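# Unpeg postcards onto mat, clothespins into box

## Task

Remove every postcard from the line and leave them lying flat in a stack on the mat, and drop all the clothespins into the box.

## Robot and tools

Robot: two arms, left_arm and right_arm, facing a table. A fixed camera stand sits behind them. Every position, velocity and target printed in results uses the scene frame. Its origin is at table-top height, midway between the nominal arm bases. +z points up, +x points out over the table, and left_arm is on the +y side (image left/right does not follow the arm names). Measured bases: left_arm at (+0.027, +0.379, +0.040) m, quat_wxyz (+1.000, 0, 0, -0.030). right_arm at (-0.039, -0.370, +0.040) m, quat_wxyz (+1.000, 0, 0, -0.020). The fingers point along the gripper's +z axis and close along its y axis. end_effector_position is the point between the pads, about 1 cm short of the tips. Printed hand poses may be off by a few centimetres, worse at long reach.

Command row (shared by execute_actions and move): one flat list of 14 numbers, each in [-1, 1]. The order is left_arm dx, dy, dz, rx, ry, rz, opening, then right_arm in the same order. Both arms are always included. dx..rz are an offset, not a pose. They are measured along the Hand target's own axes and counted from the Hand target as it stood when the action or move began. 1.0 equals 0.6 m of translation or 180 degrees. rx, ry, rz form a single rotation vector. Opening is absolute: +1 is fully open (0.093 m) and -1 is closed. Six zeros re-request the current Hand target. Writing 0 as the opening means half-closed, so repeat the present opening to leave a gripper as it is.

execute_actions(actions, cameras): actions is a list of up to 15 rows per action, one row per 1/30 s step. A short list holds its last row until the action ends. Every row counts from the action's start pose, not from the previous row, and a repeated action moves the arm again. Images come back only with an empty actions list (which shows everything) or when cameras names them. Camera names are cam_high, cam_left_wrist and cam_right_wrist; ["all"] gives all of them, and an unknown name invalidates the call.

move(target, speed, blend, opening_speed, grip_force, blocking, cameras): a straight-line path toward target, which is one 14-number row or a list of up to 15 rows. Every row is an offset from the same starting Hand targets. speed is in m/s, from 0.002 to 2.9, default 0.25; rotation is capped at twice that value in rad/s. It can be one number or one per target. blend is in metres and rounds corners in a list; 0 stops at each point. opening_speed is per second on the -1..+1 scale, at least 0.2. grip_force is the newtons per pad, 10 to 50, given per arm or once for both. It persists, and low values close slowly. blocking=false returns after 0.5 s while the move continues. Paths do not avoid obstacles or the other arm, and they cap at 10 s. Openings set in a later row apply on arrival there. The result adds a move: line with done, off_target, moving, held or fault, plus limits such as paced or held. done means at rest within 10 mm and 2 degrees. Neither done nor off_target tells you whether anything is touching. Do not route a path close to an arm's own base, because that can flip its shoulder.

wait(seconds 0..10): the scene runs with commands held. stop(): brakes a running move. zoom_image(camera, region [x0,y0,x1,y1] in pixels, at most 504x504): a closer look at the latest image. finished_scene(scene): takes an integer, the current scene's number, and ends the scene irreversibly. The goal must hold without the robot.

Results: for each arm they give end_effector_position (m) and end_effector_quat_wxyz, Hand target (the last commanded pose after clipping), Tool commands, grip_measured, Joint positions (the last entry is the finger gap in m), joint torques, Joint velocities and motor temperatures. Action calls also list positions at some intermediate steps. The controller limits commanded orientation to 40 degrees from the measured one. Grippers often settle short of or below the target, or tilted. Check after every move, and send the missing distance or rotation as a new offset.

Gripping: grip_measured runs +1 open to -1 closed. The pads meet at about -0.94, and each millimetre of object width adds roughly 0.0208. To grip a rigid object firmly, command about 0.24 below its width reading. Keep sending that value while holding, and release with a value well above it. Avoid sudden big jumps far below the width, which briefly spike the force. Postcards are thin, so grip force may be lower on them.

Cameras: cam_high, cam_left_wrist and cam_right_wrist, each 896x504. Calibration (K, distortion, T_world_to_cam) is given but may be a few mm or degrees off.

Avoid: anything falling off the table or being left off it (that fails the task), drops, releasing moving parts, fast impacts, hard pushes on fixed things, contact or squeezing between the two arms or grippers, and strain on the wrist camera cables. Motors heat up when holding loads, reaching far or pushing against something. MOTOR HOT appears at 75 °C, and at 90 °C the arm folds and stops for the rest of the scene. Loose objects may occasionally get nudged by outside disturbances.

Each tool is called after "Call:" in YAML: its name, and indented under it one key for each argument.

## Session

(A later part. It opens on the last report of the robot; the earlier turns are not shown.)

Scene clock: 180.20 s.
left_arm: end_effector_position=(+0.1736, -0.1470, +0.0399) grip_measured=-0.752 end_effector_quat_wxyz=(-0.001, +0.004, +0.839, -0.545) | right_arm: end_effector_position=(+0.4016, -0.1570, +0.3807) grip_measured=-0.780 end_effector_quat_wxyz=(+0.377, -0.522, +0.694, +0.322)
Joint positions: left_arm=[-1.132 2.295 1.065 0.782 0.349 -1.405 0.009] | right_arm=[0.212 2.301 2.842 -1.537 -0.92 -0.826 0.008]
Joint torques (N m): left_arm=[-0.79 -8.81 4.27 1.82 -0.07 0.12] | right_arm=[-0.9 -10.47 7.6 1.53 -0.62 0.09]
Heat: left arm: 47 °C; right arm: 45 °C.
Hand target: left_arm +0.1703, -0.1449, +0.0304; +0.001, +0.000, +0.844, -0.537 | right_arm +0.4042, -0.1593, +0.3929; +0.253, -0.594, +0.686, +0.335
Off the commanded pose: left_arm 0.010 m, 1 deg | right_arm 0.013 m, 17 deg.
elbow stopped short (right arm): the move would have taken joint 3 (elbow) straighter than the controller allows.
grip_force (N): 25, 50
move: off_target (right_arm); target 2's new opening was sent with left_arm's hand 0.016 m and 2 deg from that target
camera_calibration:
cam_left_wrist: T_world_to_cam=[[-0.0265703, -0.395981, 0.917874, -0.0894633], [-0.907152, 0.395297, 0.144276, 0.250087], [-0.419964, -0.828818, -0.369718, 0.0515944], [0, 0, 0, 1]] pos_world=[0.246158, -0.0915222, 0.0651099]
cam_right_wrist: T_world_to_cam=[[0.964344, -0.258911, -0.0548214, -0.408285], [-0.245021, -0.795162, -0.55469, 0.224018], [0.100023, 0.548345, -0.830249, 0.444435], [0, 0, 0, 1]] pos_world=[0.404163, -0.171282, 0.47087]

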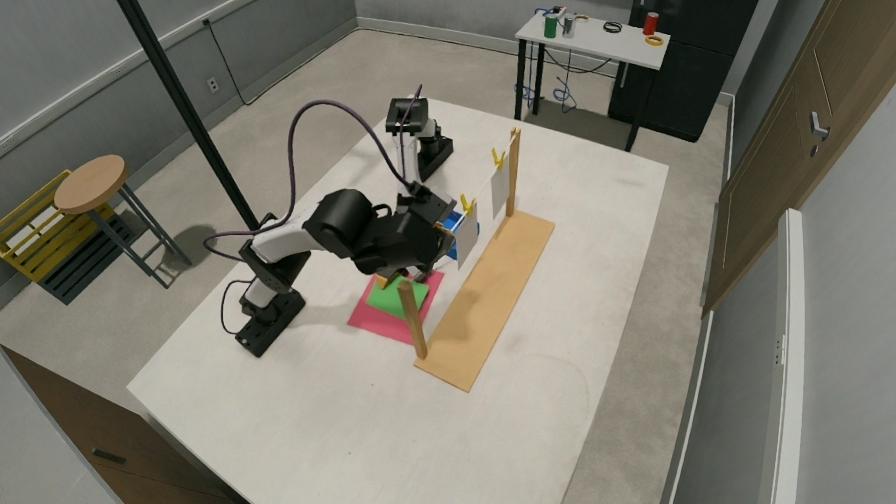

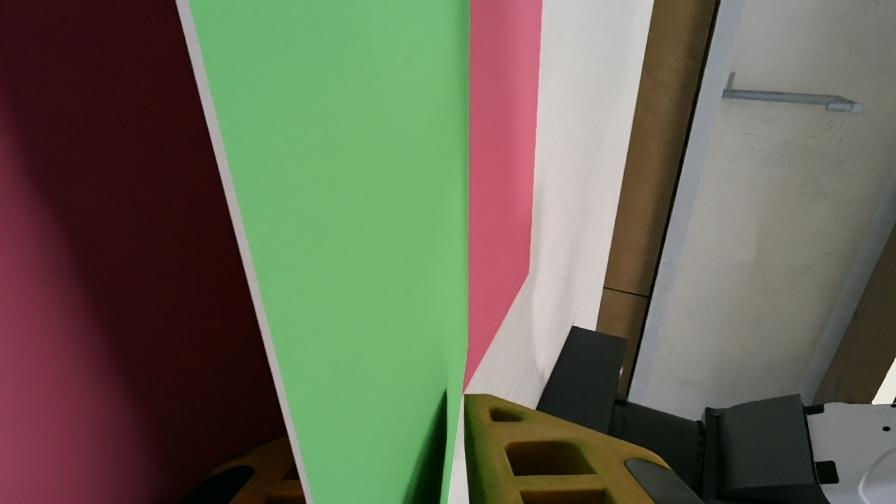

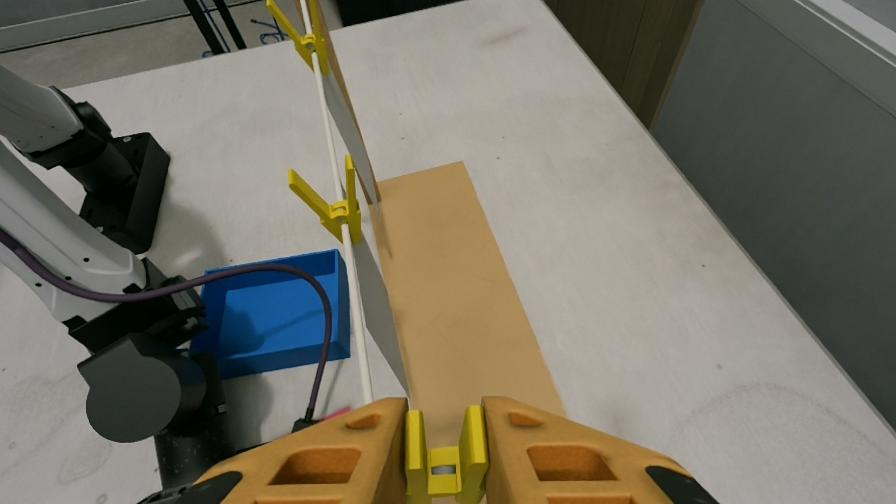

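Call:
move:
  target:
    - [0,0.0317,-0.068,0,0,0,-0.75,0,0,0,0,0,0,-0.95]
    - [0,-0.0965,-0.2658,0,0,0,-0.75,0,0,0,0,0,0,-0.95]
    - [-0.0833,-0.386,-0.631,-0.007,0.007,0.25,-0.75,0,0,0,0,0,0,-0.95]
    - [-0.3512,-0.417,-0.6178,-0.0129,0.0129,0.5,0.4,0,0,0,0,0,0,-0.95]
  speed: [0.06,0.2,0.35,0.3]
  blend: [0.005,0.03,0.04,0]
  cameras: ["all"]

Call:
zoom_image:
  camera: "cam_high"
  region: [320, 170, 500, 380]

Scene clock: 199.27 s.
left_arm: end_effector_position=(+0.3785, +0.0857, +0.4101) grip_measured=+0.398 end_effector_quat_wxyz=(+0.357, +0.603, +0.615, -0.361) | right_arm: end_effector_position=(+0.4016, -0.1570, +0.3807) grip_measured=-0.780 end_effector_quat_wxyz=(+0.377, -0.522, +0.694, +0.322)
Joint positions: left_arm=[-0.332 2.089 2.584 -1.455 0.94 0.842 0.064] | right_arm=[0.212 2.301 2.842 -1.537 -0.92 -0.826 0.008]
Joint torques (N m): left_arm=[0.35 -7.8 8.05 1.07 0.56 0.15] | right_arm=[-0.9 -10.51 7.6 1.53 -0.64 0.1]
Heat: left arm: 45 °C; right arm: 46 °C.
Hand target: left_arm +0.3806, +0.0850, +0.4143; +0.365, +0.606, +0.606, -0.364 | right_arm +0.4042, -0.1593, +0.3929; +0.253, -0.594, +0.686, +0.335
Off the commanded pose: left_arm 0.005 m, 1 deg | right_arm 0.013 m, 17 deg.
elbow stopped short (right arm): the move would have taken joint 3 (elbow) straighter than the controller allows.
grip_force (N): 25, 50
move: off_target (right_arm)
camera_calibration:
cam_left_wrist: T_world_to_cam=[[-0.999958, 0.0091277, 0.0000435896, 0.378397], [0.00730808, 0.803458, -0.595316, 0.212888], [-0.00546889, -0.595291, -0.803492, 0.468345], [0, 0, 0, 1]] pos_world=[0.379387, 0.104301, 0.503031]
cam_right_wrist: T_world_to_cam=[[0.964344, -0.258911, -0.0548214, -0.408285], [-0.245021, -0.795162, -0.55469, 0.224018], [0.100023, 0.548345, -0.830249, 0.444435], [0, 0, 0, 1]] pos_world=[0.404163, -0.171282, 0.47087]

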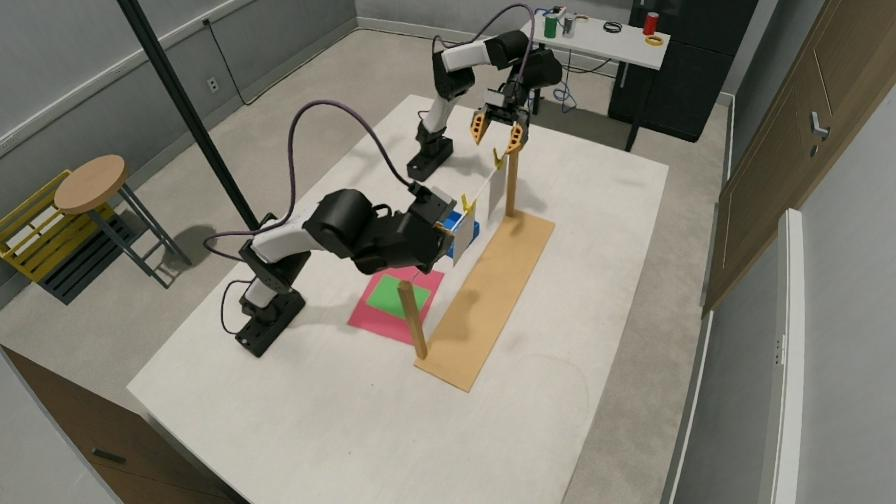

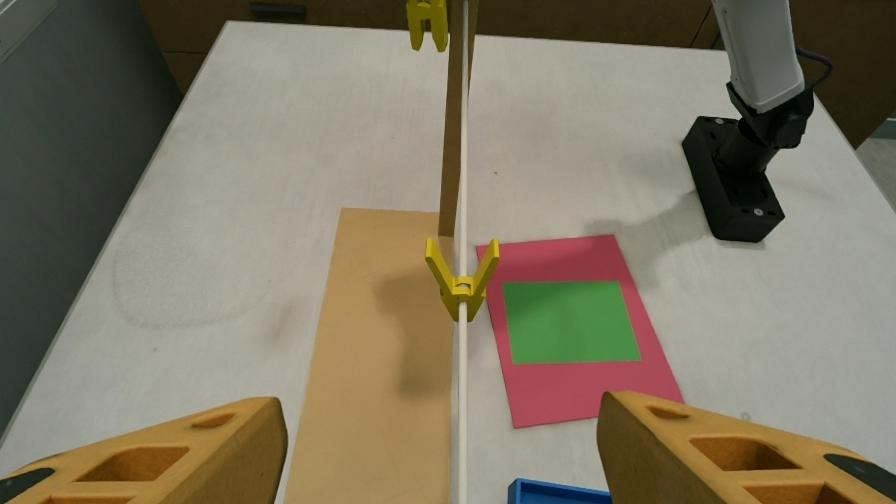

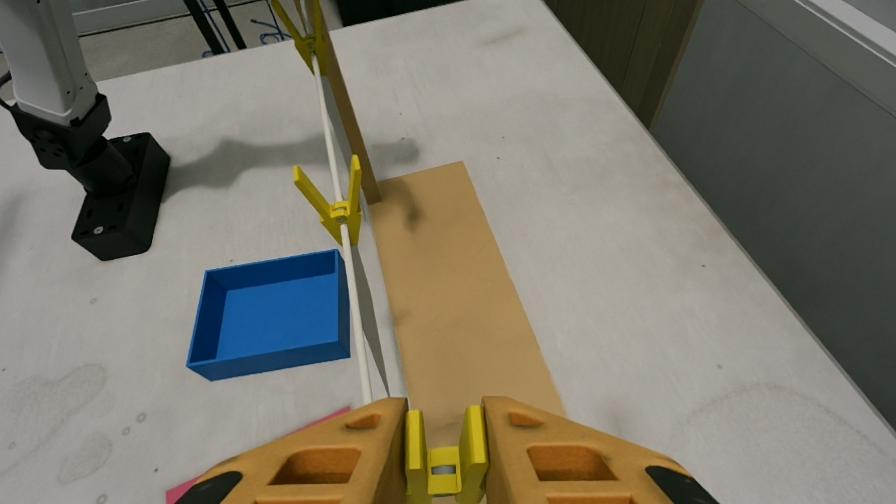

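Scaled by 2.400 from the camera's 896x504 image, which has a finer 1280x720 frame.

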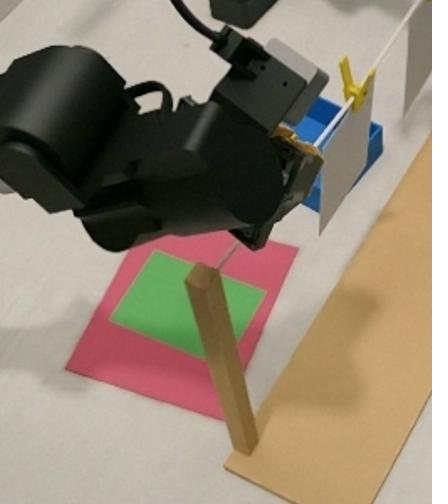

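Call:
move:
  target:
    - [0,0,0,0,0,0,0.4,-0.0083,0.1922,0.0388,0.047,0.016,0.019,-0.95]
    - [0,0,0,0,0,0,0.4,0.003,0.2283,0.549,0.1173,0.0402,0.0476,-0.95]
    - [0,0,0,0,0,0,0.4,0.1753,0.1902,0.7272,0.1173,0.0402,0.0476,-0.95]
  speed: [0.2,0.3,0.12]
  blend: [0.03,0.02,0]
  cameras: ["all"]

Scene clock: 221.57 s.
left_arm: end_effector_position=(+0.3785, +0.0857, +0.4101) grip_measured=+0.398 end_effector_quat_wxyz=(+0.357, +0.603, +0.615, -0.361) | right_arm: end_effector_position=(+0.2557, +0.1095, +0.0576) grip_measured=-0.781 end_effector_quat_wxyz=(+0.289, -0.508, +0.791, +0.183)
Joint positions: left_arm=[-0.332 2.089 2.584 -1.455 0.94 0.842 0.064] | right_arm=[1.031 2.244 1.523 -0.157 -0.092 -0.117 0.008]
Joint torques (N m): left_arm=[0.32 -7.71 8.24 1.06 0.57 0.13] | right_arm=[0.96 -10.17 6.42 1.93 -0.1 0.12]
Heat: left arm: 42 °C; right arm: 47 °C.
Hand target: left_arm +0.3806, +0.0850, +0.4143; +0.365, +0.606, +0.606, -0.364 | right_arm +0.2516, +0.1125, +0.0504; +0.288, -0.505, +0.792, +0.184
Off the commanded pose: left_arm 0.005 m, 1 deg | right_arm 0.009 m, 0 deg.
grip_force (N): 25, 50
move: done
camera_calibration:
cam_left_wrist: T_world_to_cam=[[-0.999956, 0.00933645, -0.00035191, 0.378573], [0.00771126, 0.803455, -0.595315, 0.212736], [-0.00527539, -0.595292, -0.803492, 0.468272], [0, 0, 0, 1]] pos_world=[0.379386, 0.104301, 0.503031]
cam_right_wrist: T_world_to_cam=[[0.904078, -0.427332, 0.00551238, -0.185923], [-0.412773, -0.876472, -0.24782, 0.255057], [0.110733, 0.221773, -0.96879, 0.0856361], [0, 0, 0, 1]] pos_world=[0.263886, 0.125108, 0.147197]

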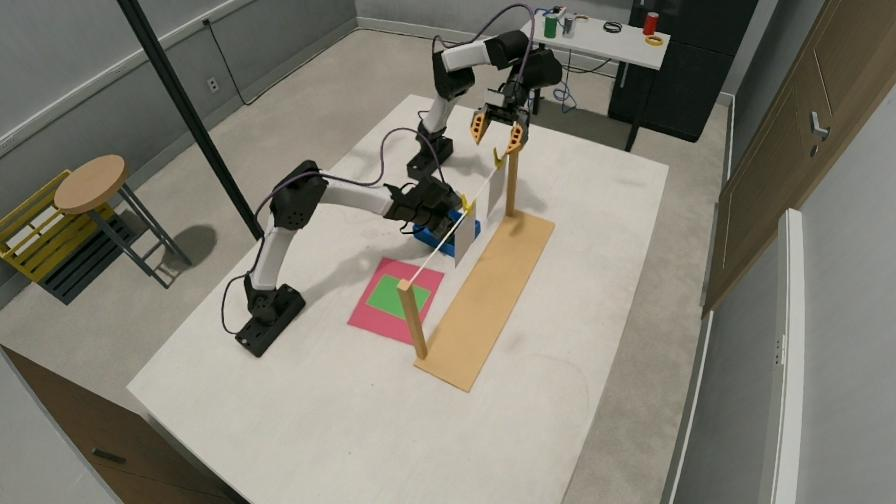

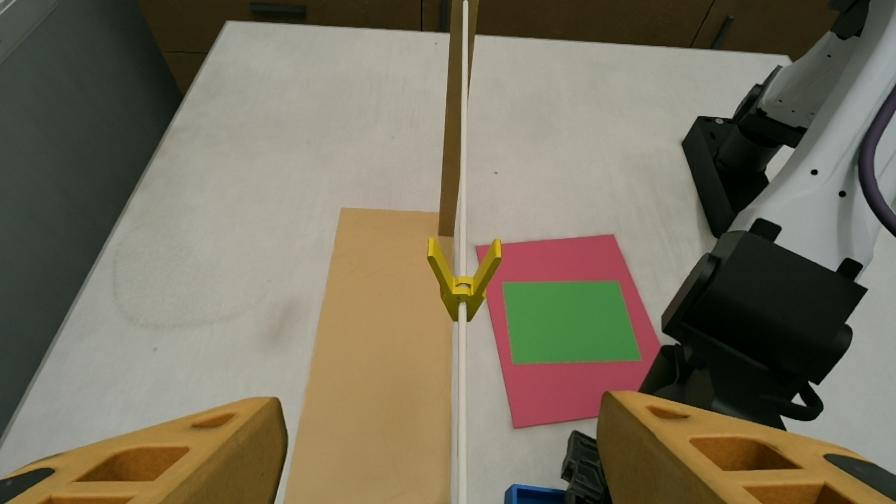

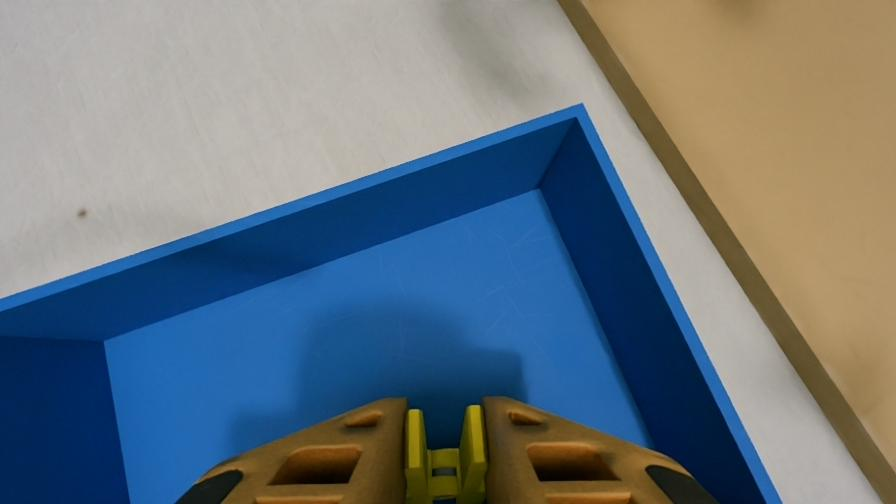

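Call:
move:
  target:
    - [0,0,0,0,0,0,0.4,0.0236,0,0.028,0,0,0,-0.95]
    - [0,0,0,0,0,0,0.4,0.0236,0,0.028,0,0,0,0.1]
  speed: 0.08
  opening_speed: 0.6
  cameras: ["cam_right_wrist"]

Scene clock: 227.20 s.
left_arm: end_effector_position=(+0.3785, +0.0857, +0.4101) grip_measured=+0.398 end_effector_quat_wxyz=(+0.357, +0.603, +0.615, -0.361) | right_arm: end_effector_position=(+0.2586, +0.1176, +0.0442) grip_measured=+0.098 end_effector_quat_wxyz=(+0.308, -0.506, +0.783, +0.190)
Joint positions: left_arm=[-0.332 2.089 2.584 -1.455 0.94 0.842 0.064] | right_arm=[1.036 2.284 1.5 -0.05 -0.087 -0.117 0.05]
Joint torques (N m): left_arm=[0.38 -7.71 8.21 1.04 0.54 0.12] | right_arm=[0.49 -10.03 6.2 1.64 -0.12 0.12]
Motor temperatures (°C): left_arm=[23 41 36 37 24 25 23] | right_arm=[23 47 40 32 24 25 26]
Heat: left arm: 41 °C; right arm: 47 °C.
Hand target: left_arm +0.3806, +0.0850, +0.4143; +0.365, +0.606, +0.606, -0.364 | right_arm +0.2516, +0.1125, +0.0285; +0.288, -0.505, +0.792, +0.184
Off the commanded pose: left_arm 0.005 m, 1 deg | right_arm 0.018 m, 3 deg.
grip_force (N): 25, 50
move: off_target (right_arm); target 2's new opening was sent with right_arm's hand 0.030 m and 4 deg from that target
camera_calibration:
cam_right_wrist: T_world_to_cam=[[0.904409, -0.426402, 0.015039, -0.185673], [-0.404247, -0.867629, -0.28949, 0.258584], [0.136487, 0.255738, -0.957063, 0.0593877], [0, 0, 0, 1]] pos_world=[0.264351, 0.129996, 0.134488]
Images, in order (width x height): cam_right_wrist 896x504.

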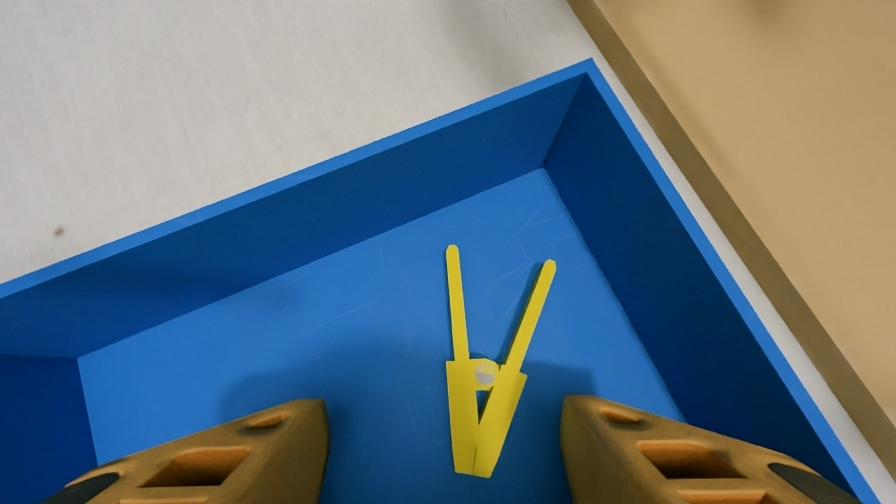

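Call:
move:
  target:
    - [0,0,0,0,0,0,0.4,-0.1358,-0.0282,-0.2558,0,0,0,0.1]
    - [0,0,0,0,0,0,0.4,-0.0113,-0.1922,-0.3603,-0.031,-0.166,-0.0145,0.1]
    - [0,0,0,0,0,0,0.4,0.0657,-0.3095,-0.3565,-0.0519,-0.277,-0.0242,0.3]
  speed: [0.2,0.3,0.3]
  blend: [0.03,0.03,0]
  cameras: ["all"]

Scene clock: 244.93 s.
left_arm: end_effector_position=(+0.3785, +0.0857, +0.4101) grip_measured=+0.398 end_effector_quat_wxyz=(+0.357, +0.603, +0.615, -0.361) | right_arm: end_effector_position=(+0.3521, -0.1186, +0.1705) grip_measured=+0.299 end_effector_quat_wxyz=(+0.566, -0.432, +0.561, +0.423)
Joint positions: left_arm=[-0.332 2.089 2.584 -1.455 0.94 0.842 0.064] | right_arm=[0.291 2.081 0.832 1.247 -1.047 -0.016 0.06]
Joint torques (N m): left_arm=[0.38 -7.61 8.17 1.08 0.53 0.15] | right_arm=[0.05 -7.47 4.92 2 -0.2 0.11]
Heat: left arm: 40 °C; right arm: 47 °C.
Hand target: left_arm +0.3806, +0.0850, +0.4143; +0.365, +0.606, +0.606, -0.364 | right_arm +0.3494, -0.1180, +0.1667; +0.560, -0.431, +0.561, +0.431
Off the commanded pose: left_arm 0.005 m, 1 deg | right_arm 0.005 m, 1 deg.
grip_force (N): 25, 50
move: done
camera_calibration:
cam_left_wrist: T_world_to_cam=[[-0.999956, 0.00933645, -0.00035191, 0.378573], [0.00771126, 0.803455, -0.595315, 0.212736], [-0.00527539, -0.595292, -0.803492, 0.468272], [0, 0, 0, 1]] pos_world=[0.379386, 0.104301, 0.503031]
cam_right_wrist: T_world_to_cam=[[0.961008, -0.276454, 0.00601321, -0.373409], [-0.114655, -0.418164, -0.901107, 0.183646], [0.251629, 0.865282, -0.433556, 0.170362], [0, 0, 0, 1]] pos_world=[0.337037, -0.173847, 0.241591]

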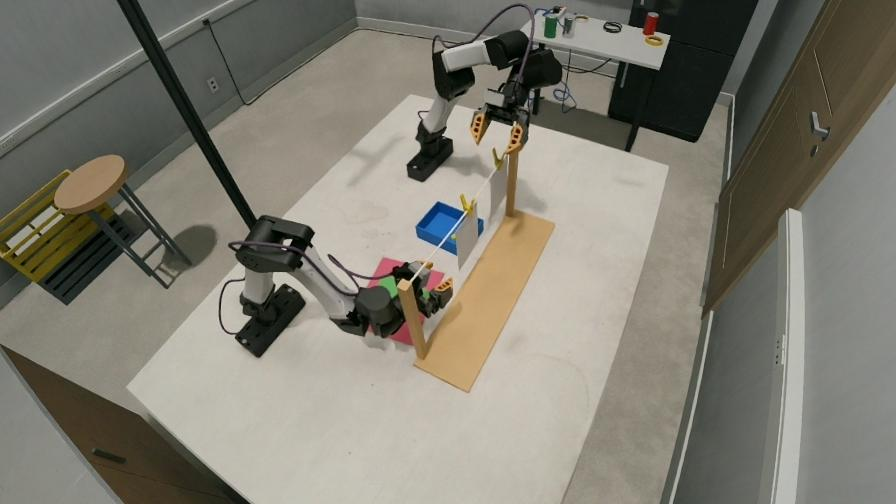

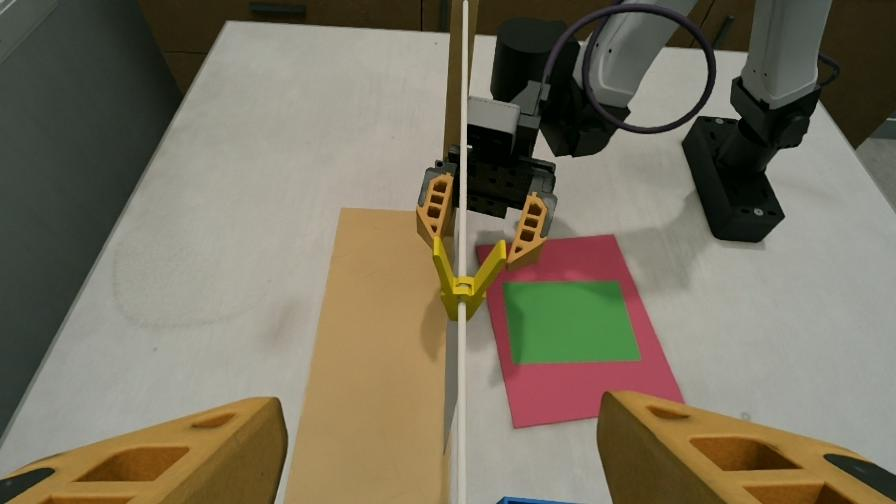

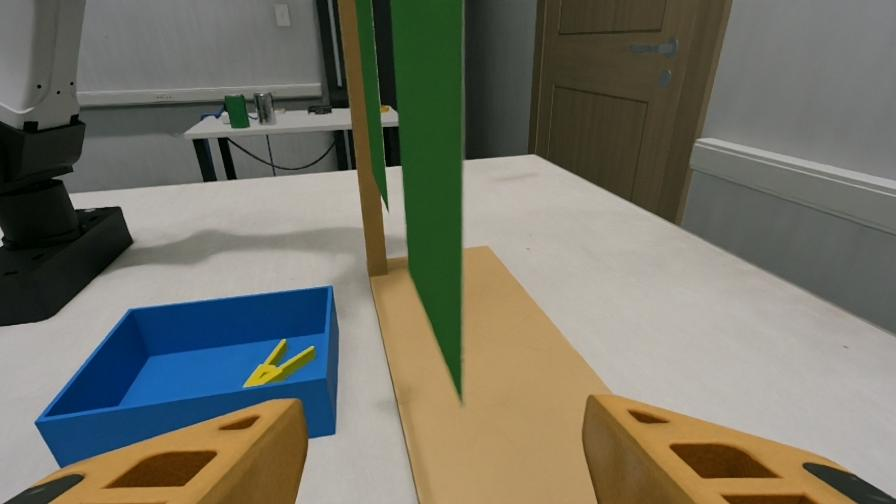

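Call:
move:
  target:
    - [0,0,0,0,0,0,0.4,-0.0117,-0.0205,0.14,-0.028,0,0,0.3]
    - [0,0,0,0,0,0,0.4,-0.0117,-0.0205,0.14,-0.028,0,0,-1]
  speed: 0.1
  grip_force: [50,25]
  cameras: ["all"]

Scene clock: 260.93 s.
left_arm: end_effector_position=(+0.3785, +0.0857, +0.4101) grip_measured=+0.398 end_effector_quat_wxyz=(+0.357, +0.603, +0.615, -0.361) | right_arm: end_effector_position=(+0.3786, -0.0444, +0.1726) grip_measured=-0.988 end_effector_quat_wxyz=(+0.542, -0.457, +0.541, +0.452)
Joint positions: left_arm=[-0.332 2.089 2.584 -1.455 0.94 0.842 0.064] | right_arm=[0.429 2.224 1.131 1.087 -1.008 -0.012 0]
Joint torques (N m): left_arm=[0.32 -7.75 8.12 1.05 0.55 0.14] | right_arm=[0.47 -8.98 8.4 1.8 -0.07 0.09]
Heat: left arm: 39 °C; right arm: 46 °C.
Hand target: left_arm +0.3806, +0.0850, +0.4143; +0.365, +0.606, +0.606, -0.364 | right_arm +0.3829, -0.0399, +0.1737; +0.541, -0.455, +0.542, +0.455
Off the commanded pose: left_arm 0.005 m, 1 deg | right_arm 0.006 m, 0 deg.
grip_force (N): 50, 25
move: done
camera_calibration:
cam_left_wrist: T_world_to_cam=[[-0.999956, 0.00933645, -0.00035191, 0.378573], [0.00771126, 0.803455, -0.595315, 0.212736], [-0.00527539, -0.595292, -0.803492, 0.468272], [0, 0, 0, 1]] pos_world=[0.379386, 0.104301, 0.503031]
cam_right_wrist: T_world_to_cam=[[0.98361, -0.180305, -0.000823788, -0.381463], [-0.0792786, -0.428372, -0.900118, 0.205622], [0.161943, 0.885431, -0.435645, 0.135688], [0, 0, 0, 1]] pos_world=[0.369539, -0.10084, 0.243881]

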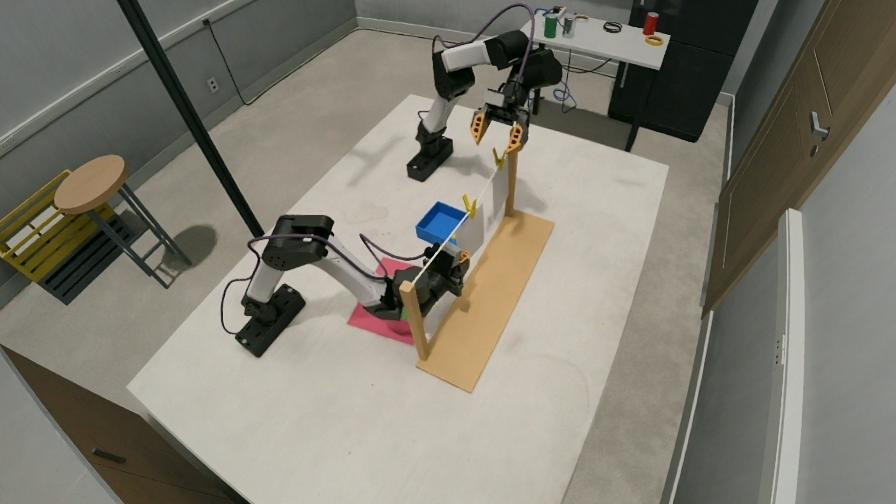

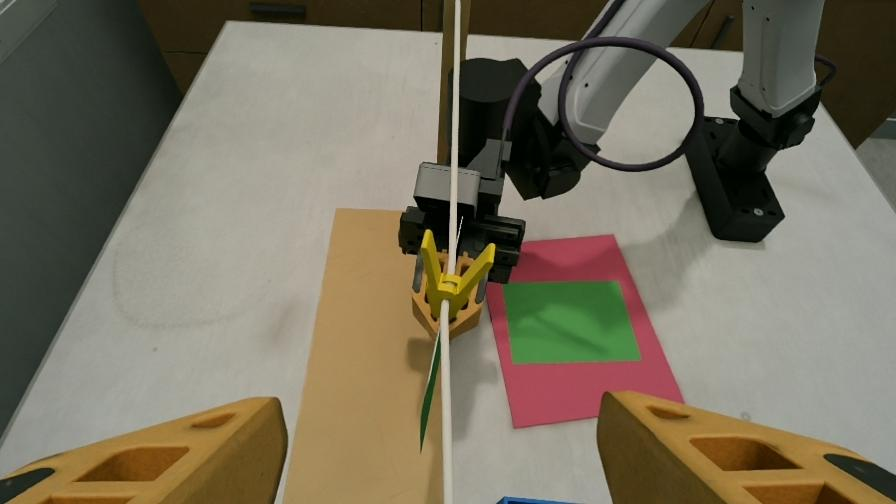

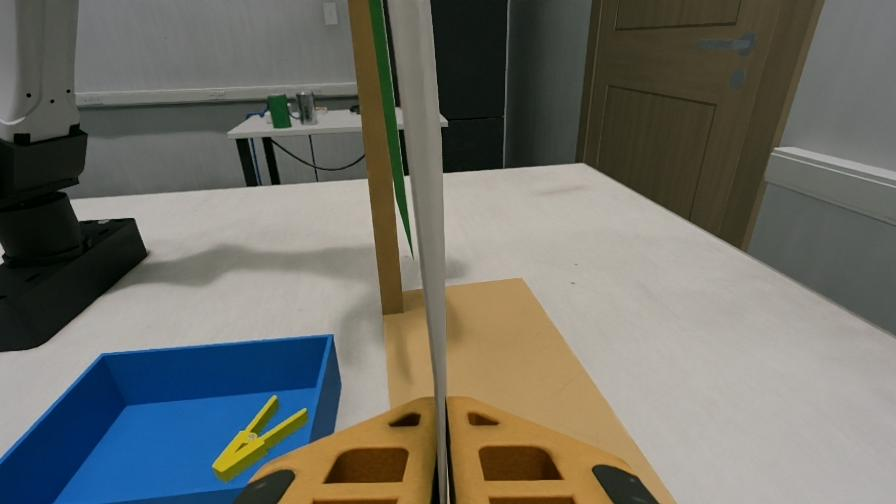

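Call:
move:
  target:
    - [0.0395,-0.001,0.1,0.049,0.025,0.026,0.4,0,0,0,0,0,0,-1]
    - [0.0395,-0.001,0.2248,0.049,0.025,0.026,0.4,0,0,0,0,0,0,-1]
  speed: [0.15,0.1]
  blend: [0.01,0]
  cameras: ["cam_high","cam_left_wrist"]

Scene clock: 273.90 s.
left_arm: end_effector_position=(+0.3750, -0.0193, +0.3269) grip_measured=+0.398 end_effector_quat_wxyz=(+0.295, +0.668, +0.571, -0.376) | right_arm: end_effector_position=(+0.3786, -0.0444, +0.1726) grip_measured=-0.988 end_effector_quat_wxyz=(+0.542, -0.457, +0.541, +0.452)
Joint positions: left_arm=[-0.543 2.419 2.833 -1.436 0.882 0.86 0.064] | right_arm=[0.429 2.224 1.131 1.087 -1.008 -0.012 0]
Joint torques (N m): left_arm=[-0.06 -10.17 8.05 1.22 0.33 -0.02] | right_arm=[0.47 -8.96 8.42 1.8 -0.06 0.1]
Heat: left arm: 39 °C; right arm: 46 °C.
Hand target: left_arm +0.3801, -0.0230, +0.3300; +0.307, +0.671, +0.565, -0.370 | right_arm +0.3829, -0.0399, +0.1737; +0.541, -0.455, +0.542, +0.455
Off the commanded pose: left_arm 0.007 m, 2 deg | right_arm 0.006 m, 0 deg.
grip_force (N): 50, 25
move: done
camera_calibration:
cam_left_wrist: T_world_to_cam=[[-0.980468, 0.195243, 0.0237131, 0.36443], [0.152049, 0.828934, -0.538284, 0.17521], [-0.124753, -0.524165, -0.84243, 0.397798], [0, 0, 0, 1]] pos_world=[0.380297, -0.00787838, 0.420788]
Images, in order (width x height): cam_high 896x504, cam_left_wrist 896x504.

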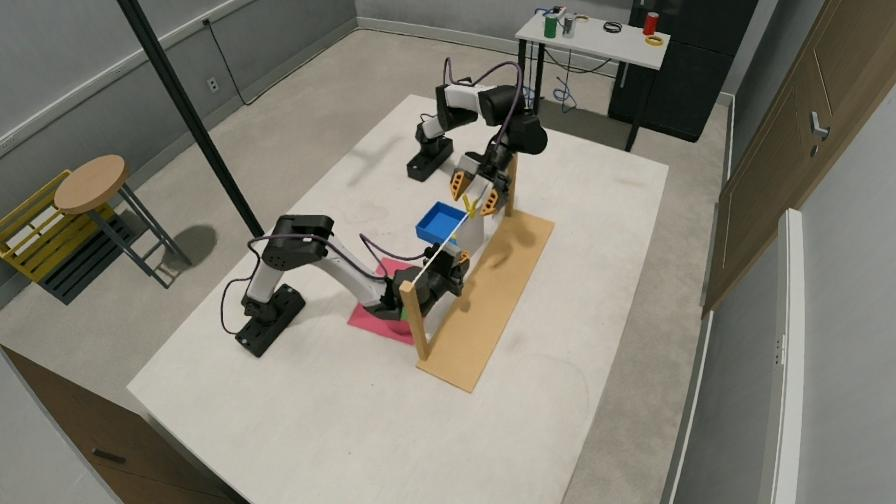

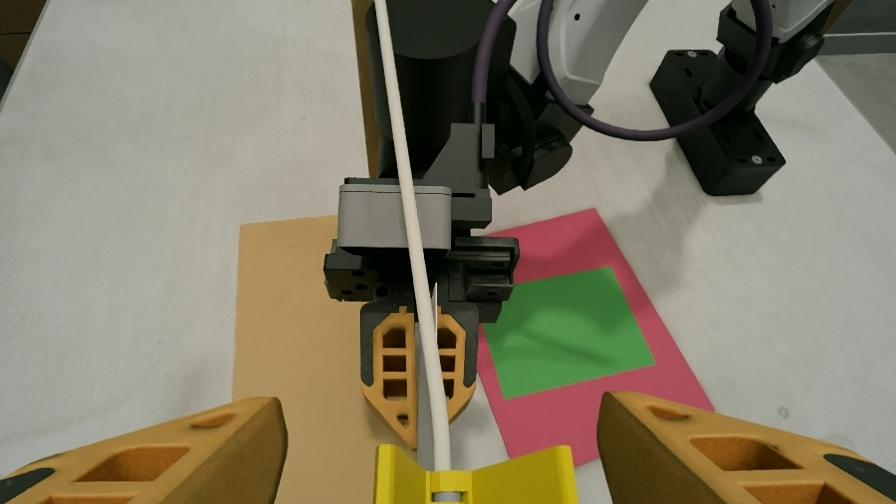

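Call:
move:
  target: [0,-0.004,-0.004,0,0,0,-0.95,0,0,0,0,0,0,-1]
  speed: 0.05
  opening_speed: 0.5
  cameras: ["cam_left_wrist","cam_right_wrist"]

Scene clock: 279.90 s.
left_arm: end_effector_position=(+0.3755, -0.0196, +0.3273) grip_measured=-0.754 end_effector_quat_wxyz=(+0.297, +0.668, +0.570, -0.376) | right_arm: end_effector_position=(+0.3786, -0.0444, +0.1721) grip_measured=-0.988 end_effector_quat_wxyz=(+0.541, -0.457, +0.542, +0.453)
Joint positions: left_arm=[-0.543 2.419 2.833 -1.432 0.882 0.86 0.009] | right_arm=[0.429 2.224 1.131 1.083 -1.008 -0.012 0]
Joint torques (N m): left_arm=[-0.08 -11.21 6.75 1.12 0.37 0.08] | right_arm=[0.47 -8.95 8.4 1.82 -0.07 0.1]
Heat: left arm: 40 °C; right arm: 46 °C.
Hand target: left_arm +0.3780, -0.0206, +0.3313; +0.307, +0.671, +0.565, -0.370 | right_arm +0.3829, -0.0399, +0.1738; +0.541, -0.455, +0.541, +0.455
Off the commanded pose: left_arm 0.005 m, 2 deg | right_arm 0.006 m, 0 deg.
grip_force (N): 50, 25
move: done
camera_calibration:
cam_left_wrist: T_world_to_cam=[[-0.980577, 0.195099, 0.0201491, 0.366171], [0.153594, 0.827712, -0.539724, 0.175488], [-0.121977, -0.526146, -0.841601, 0.396695], [0, 0, 0, 1]] pos_world=[0.380492, -0.00797421, 0.421196]
cam_right_wrist: T_world_to_cam=[[0.983603, -0.180309, -0.00376557, -0.380924], [-0.0821911, -0.429579, -0.899281, 0.205975], [0.160531, 0.884845, -0.437355, 0.136226], [0, 0, 0, 1]] pos_world=[0.369738, -0.10074, 0.243374]
Images, in order (width x height): cam_left_wrist 896x504, cam_right_wrist 896x504.

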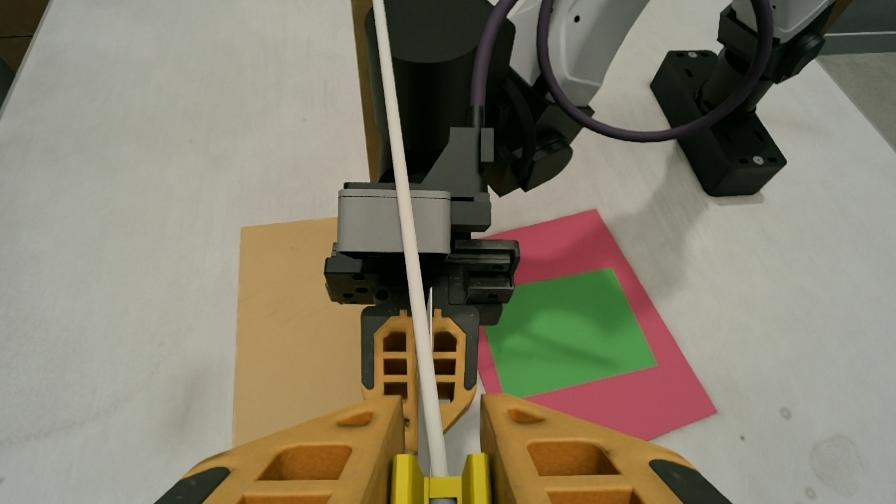

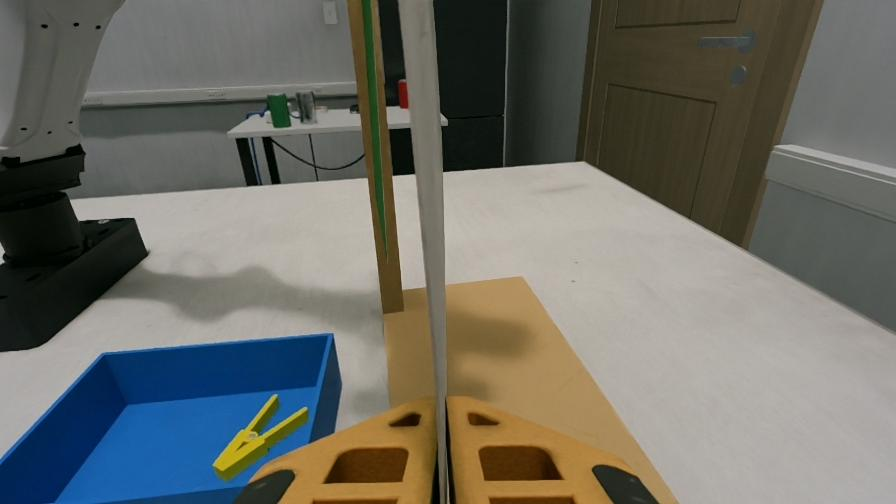

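Call:
move:
  target: [-0.0737,-0.0065,-0.086,0,0,0,-0.95,0,0,0,0,0,0,-1]
  speed: 0.06
  cameras: ["cam_high","cam_left_wrist","cam_right_wrist"]

Scene clock: 286.70 s.
left_arm: end_effector_position=(+0.3833, -0.0053, +0.3564) grip_measured=-0.769 end_effector_quat_wxyz=(+0.319, +0.636, +0.593, -0.377) | right_arm: end_effector_position=(+0.3786, -0.0444, +0.1721) grip_measured=-0.988 end_effector_quat_wxyz=(+0.541, -0.457, +0.542, +0.453)
Joint positions: left_arm=[-0.511 2.369 2.837 -1.405 0.883 0.762 0.008] | right_arm=[0.429 2.224 1.131 1.083 -1.008 -0.012 0]
Joint torques (N m): left_arm=[0.58 -15.53 8.1 1.35 0.51 0] | right_arm=[0.47 -8.96 8.39 1.83 -0.06 0.1]
Heat: left arm: 42 °C; right arm: 46 °C.
Hand target: left_arm +0.3781, -0.0005, +0.3964; +0.307, +0.671, +0.565, -0.370 | right_arm +0.3829, -0.0399, +0.1738; +0.541, -0.455, +0.541, +0.455
Off the commanded pose: left_arm 0.041 m, 5 deg | right_arm 0.006 m, 0 deg.
elbow stopped short (left arm): the move would have taken joint 3 (elbow) straighter than the controller allows.
grip_force (N): 50, 25
move: off_target (left_arm)
camera_calibration:
cam_left_wrist: T_world_to_cam=[[-0.993054, 0.114101, 0.0287134, 0.371722], [0.0776153, 0.818687, -0.56897, 0.217697], [-0.0884275, -0.56279, -0.821857, 0.409619], [0, 0, 0, 1]] pos_world=[0.388465, 0.00988945, 0.449838]
cam_right_wrist: T_world_to_cam=[[0.983603, -0.180309, -0.00376557, -0.380924], [-0.0821911, -0.429579, -0.899281, 0.205975], [0.160531, 0.884845, -0.437355, 0.136226], [0, 0, 0, 1]] pos_world=[0.369738, -0.10074, 0.243374]

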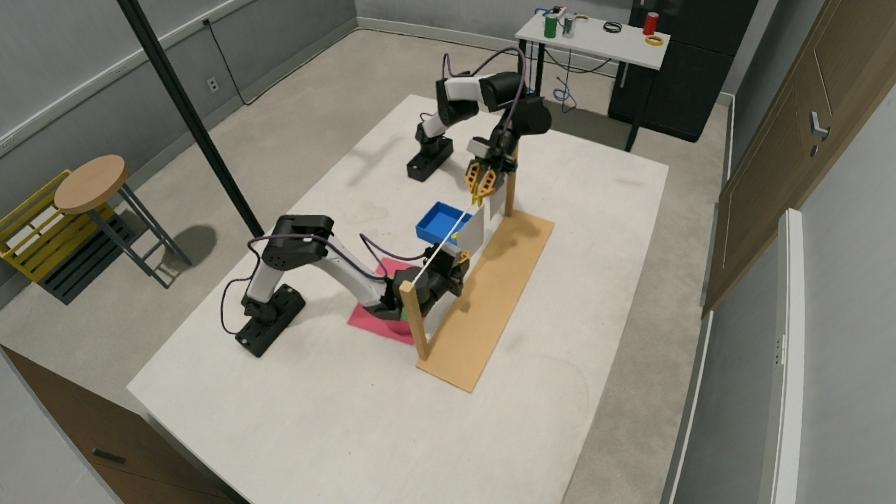

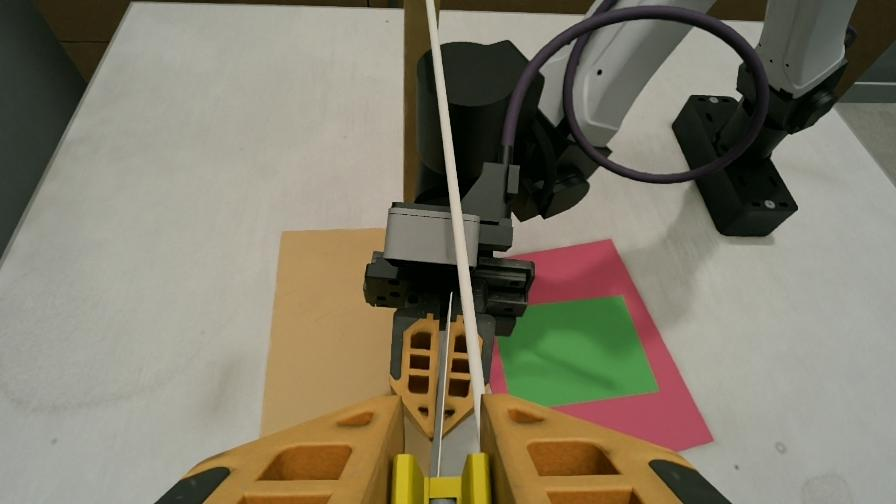

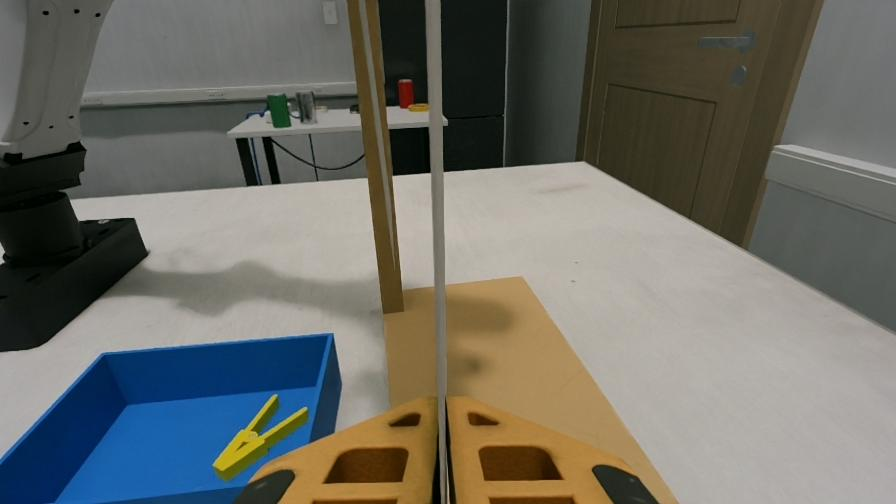

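Call:
move:
  target:
    - [-0.0245,-0.006,-0.0547,0,0,0,-0.95,0,0.1827,-0.0487,0,0,0,-1]
    - [-0.0245,-0.006,-0.0547,0,0,0,-0.95,-0.0267,0.2283,-0.175,0.033,0.075,0.239,-1]
    - [-0.0245,-0.006,-0.0547,0,0,0,-0.95,0.0067,0.2268,-0.2813,0.0662,0.1502,0.478,-1]
    - [-0.0245,-0.006,-0.0547,0,0,0,-0.95,0.1983,0.2268,-0.2813,0.0662,0.1502,0.478,-1]
  speed: [0.1,0.25,0.25,0.12]
  blend: [0.02,0.03,0.01,0]
  cameras: ["all"]

Call:
zoom_image:
  camera: "cam_high"
  region: [320, 200, 500, 380]

Scene clock: 314.63 s.
left_arm: end_effector_position=(+0.3864, +0.0132, +0.3854) grip_measured=-0.769 end_effector_quat_wxyz=(+0.345, +0.618, +0.594, -0.381) | right_arm: end_effector_position=(+0.2202, -0.1813, +0.0564) grip_measured=-0.988 end_effector_quat_wxyz=(-0.002, -0.002, +0.846, +0.533)
Joint positions: left_arm=[-0.47 2.316 2.837 -1.397 0.91 0.729 0.008] | right_arm=[0.178 1.87 0.674 -0.106 -1.107 0.301 0]
Joint torques (N m): left_arm=[0.55 -15.1 8.03 1.42 0.53 -0.02] | right_arm=[-0.75 -5.97 3.78 1.09 -0.67 -0.07]
Motor temperatures (°C): left_arm=[23 53 37 36 24 25 24] | right_arm=[23 46 41 33 24 25 25]
Heat: left arm: 53 °C; right arm: 46 °C.
Hand target: left_arm +0.3781, +0.0195, +0.4263; +0.307, +0.671, +0.565, -0.370 | right_arm +0.2197, -0.1829, +0.0549; +0.000, +0.001, +0.844, +0.537
Off the commanded pose: left_arm 0.042 m, 8 deg | right_arm 0.002 m, 1 deg.
elbow stopped short (left arm): the move would have taken joint 3 (elbow) straighter than the controller allows.
grip_force (N): 50, 25
move: off_target (left_arm)
camera_calibration:
cam_left_wrist: T_world_to_cam=[[-0.997066, 0.0754666, 0.0127787, 0.380074], [0.0522781, 0.793391, -0.606464, 0.243344], [-0.0559063, -0.604016, -0.795009, 0.421643], [0, 0, 0, 1]] pos_world=[0.38981, 0.0329294, 0.477932]
cam_right_wrist: T_world_to_cam=[[-0.00691019, -0.438265, -0.898819, -0.028443], [-0.899012, -0.390861, 0.197496, 0.155161], [-0.437869, 0.809414, -0.391305, 0.347765], [0, 0, 0, 1]] pos_world=[0.291571, -0.233305, 0.0798734]

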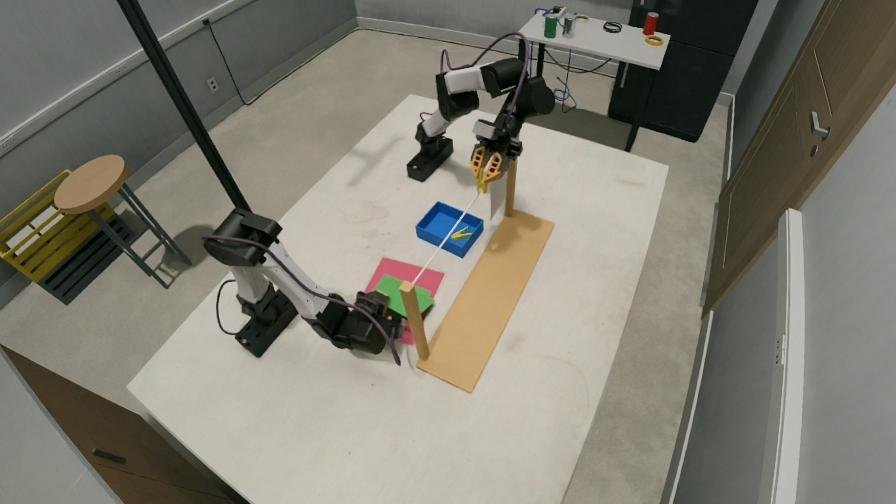

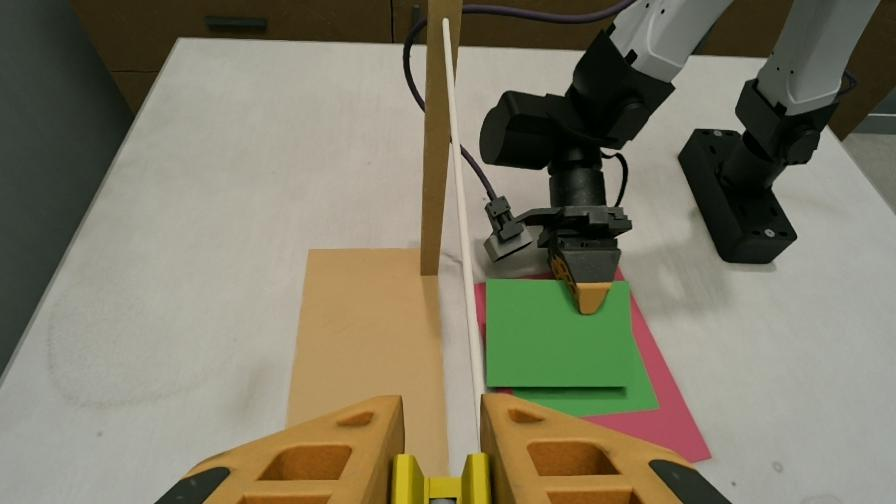

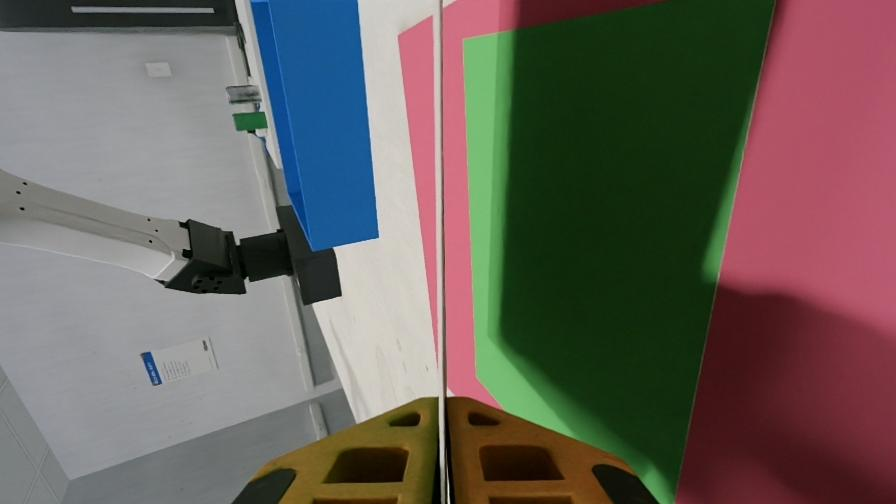

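Scaled by 2.800 from the camera's 896x504 image, which has a finer 1280x720 frame.

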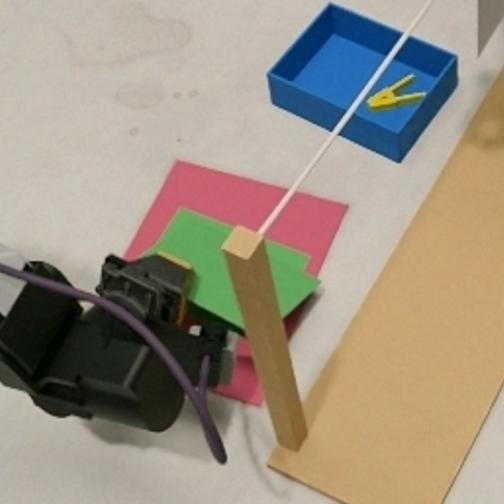

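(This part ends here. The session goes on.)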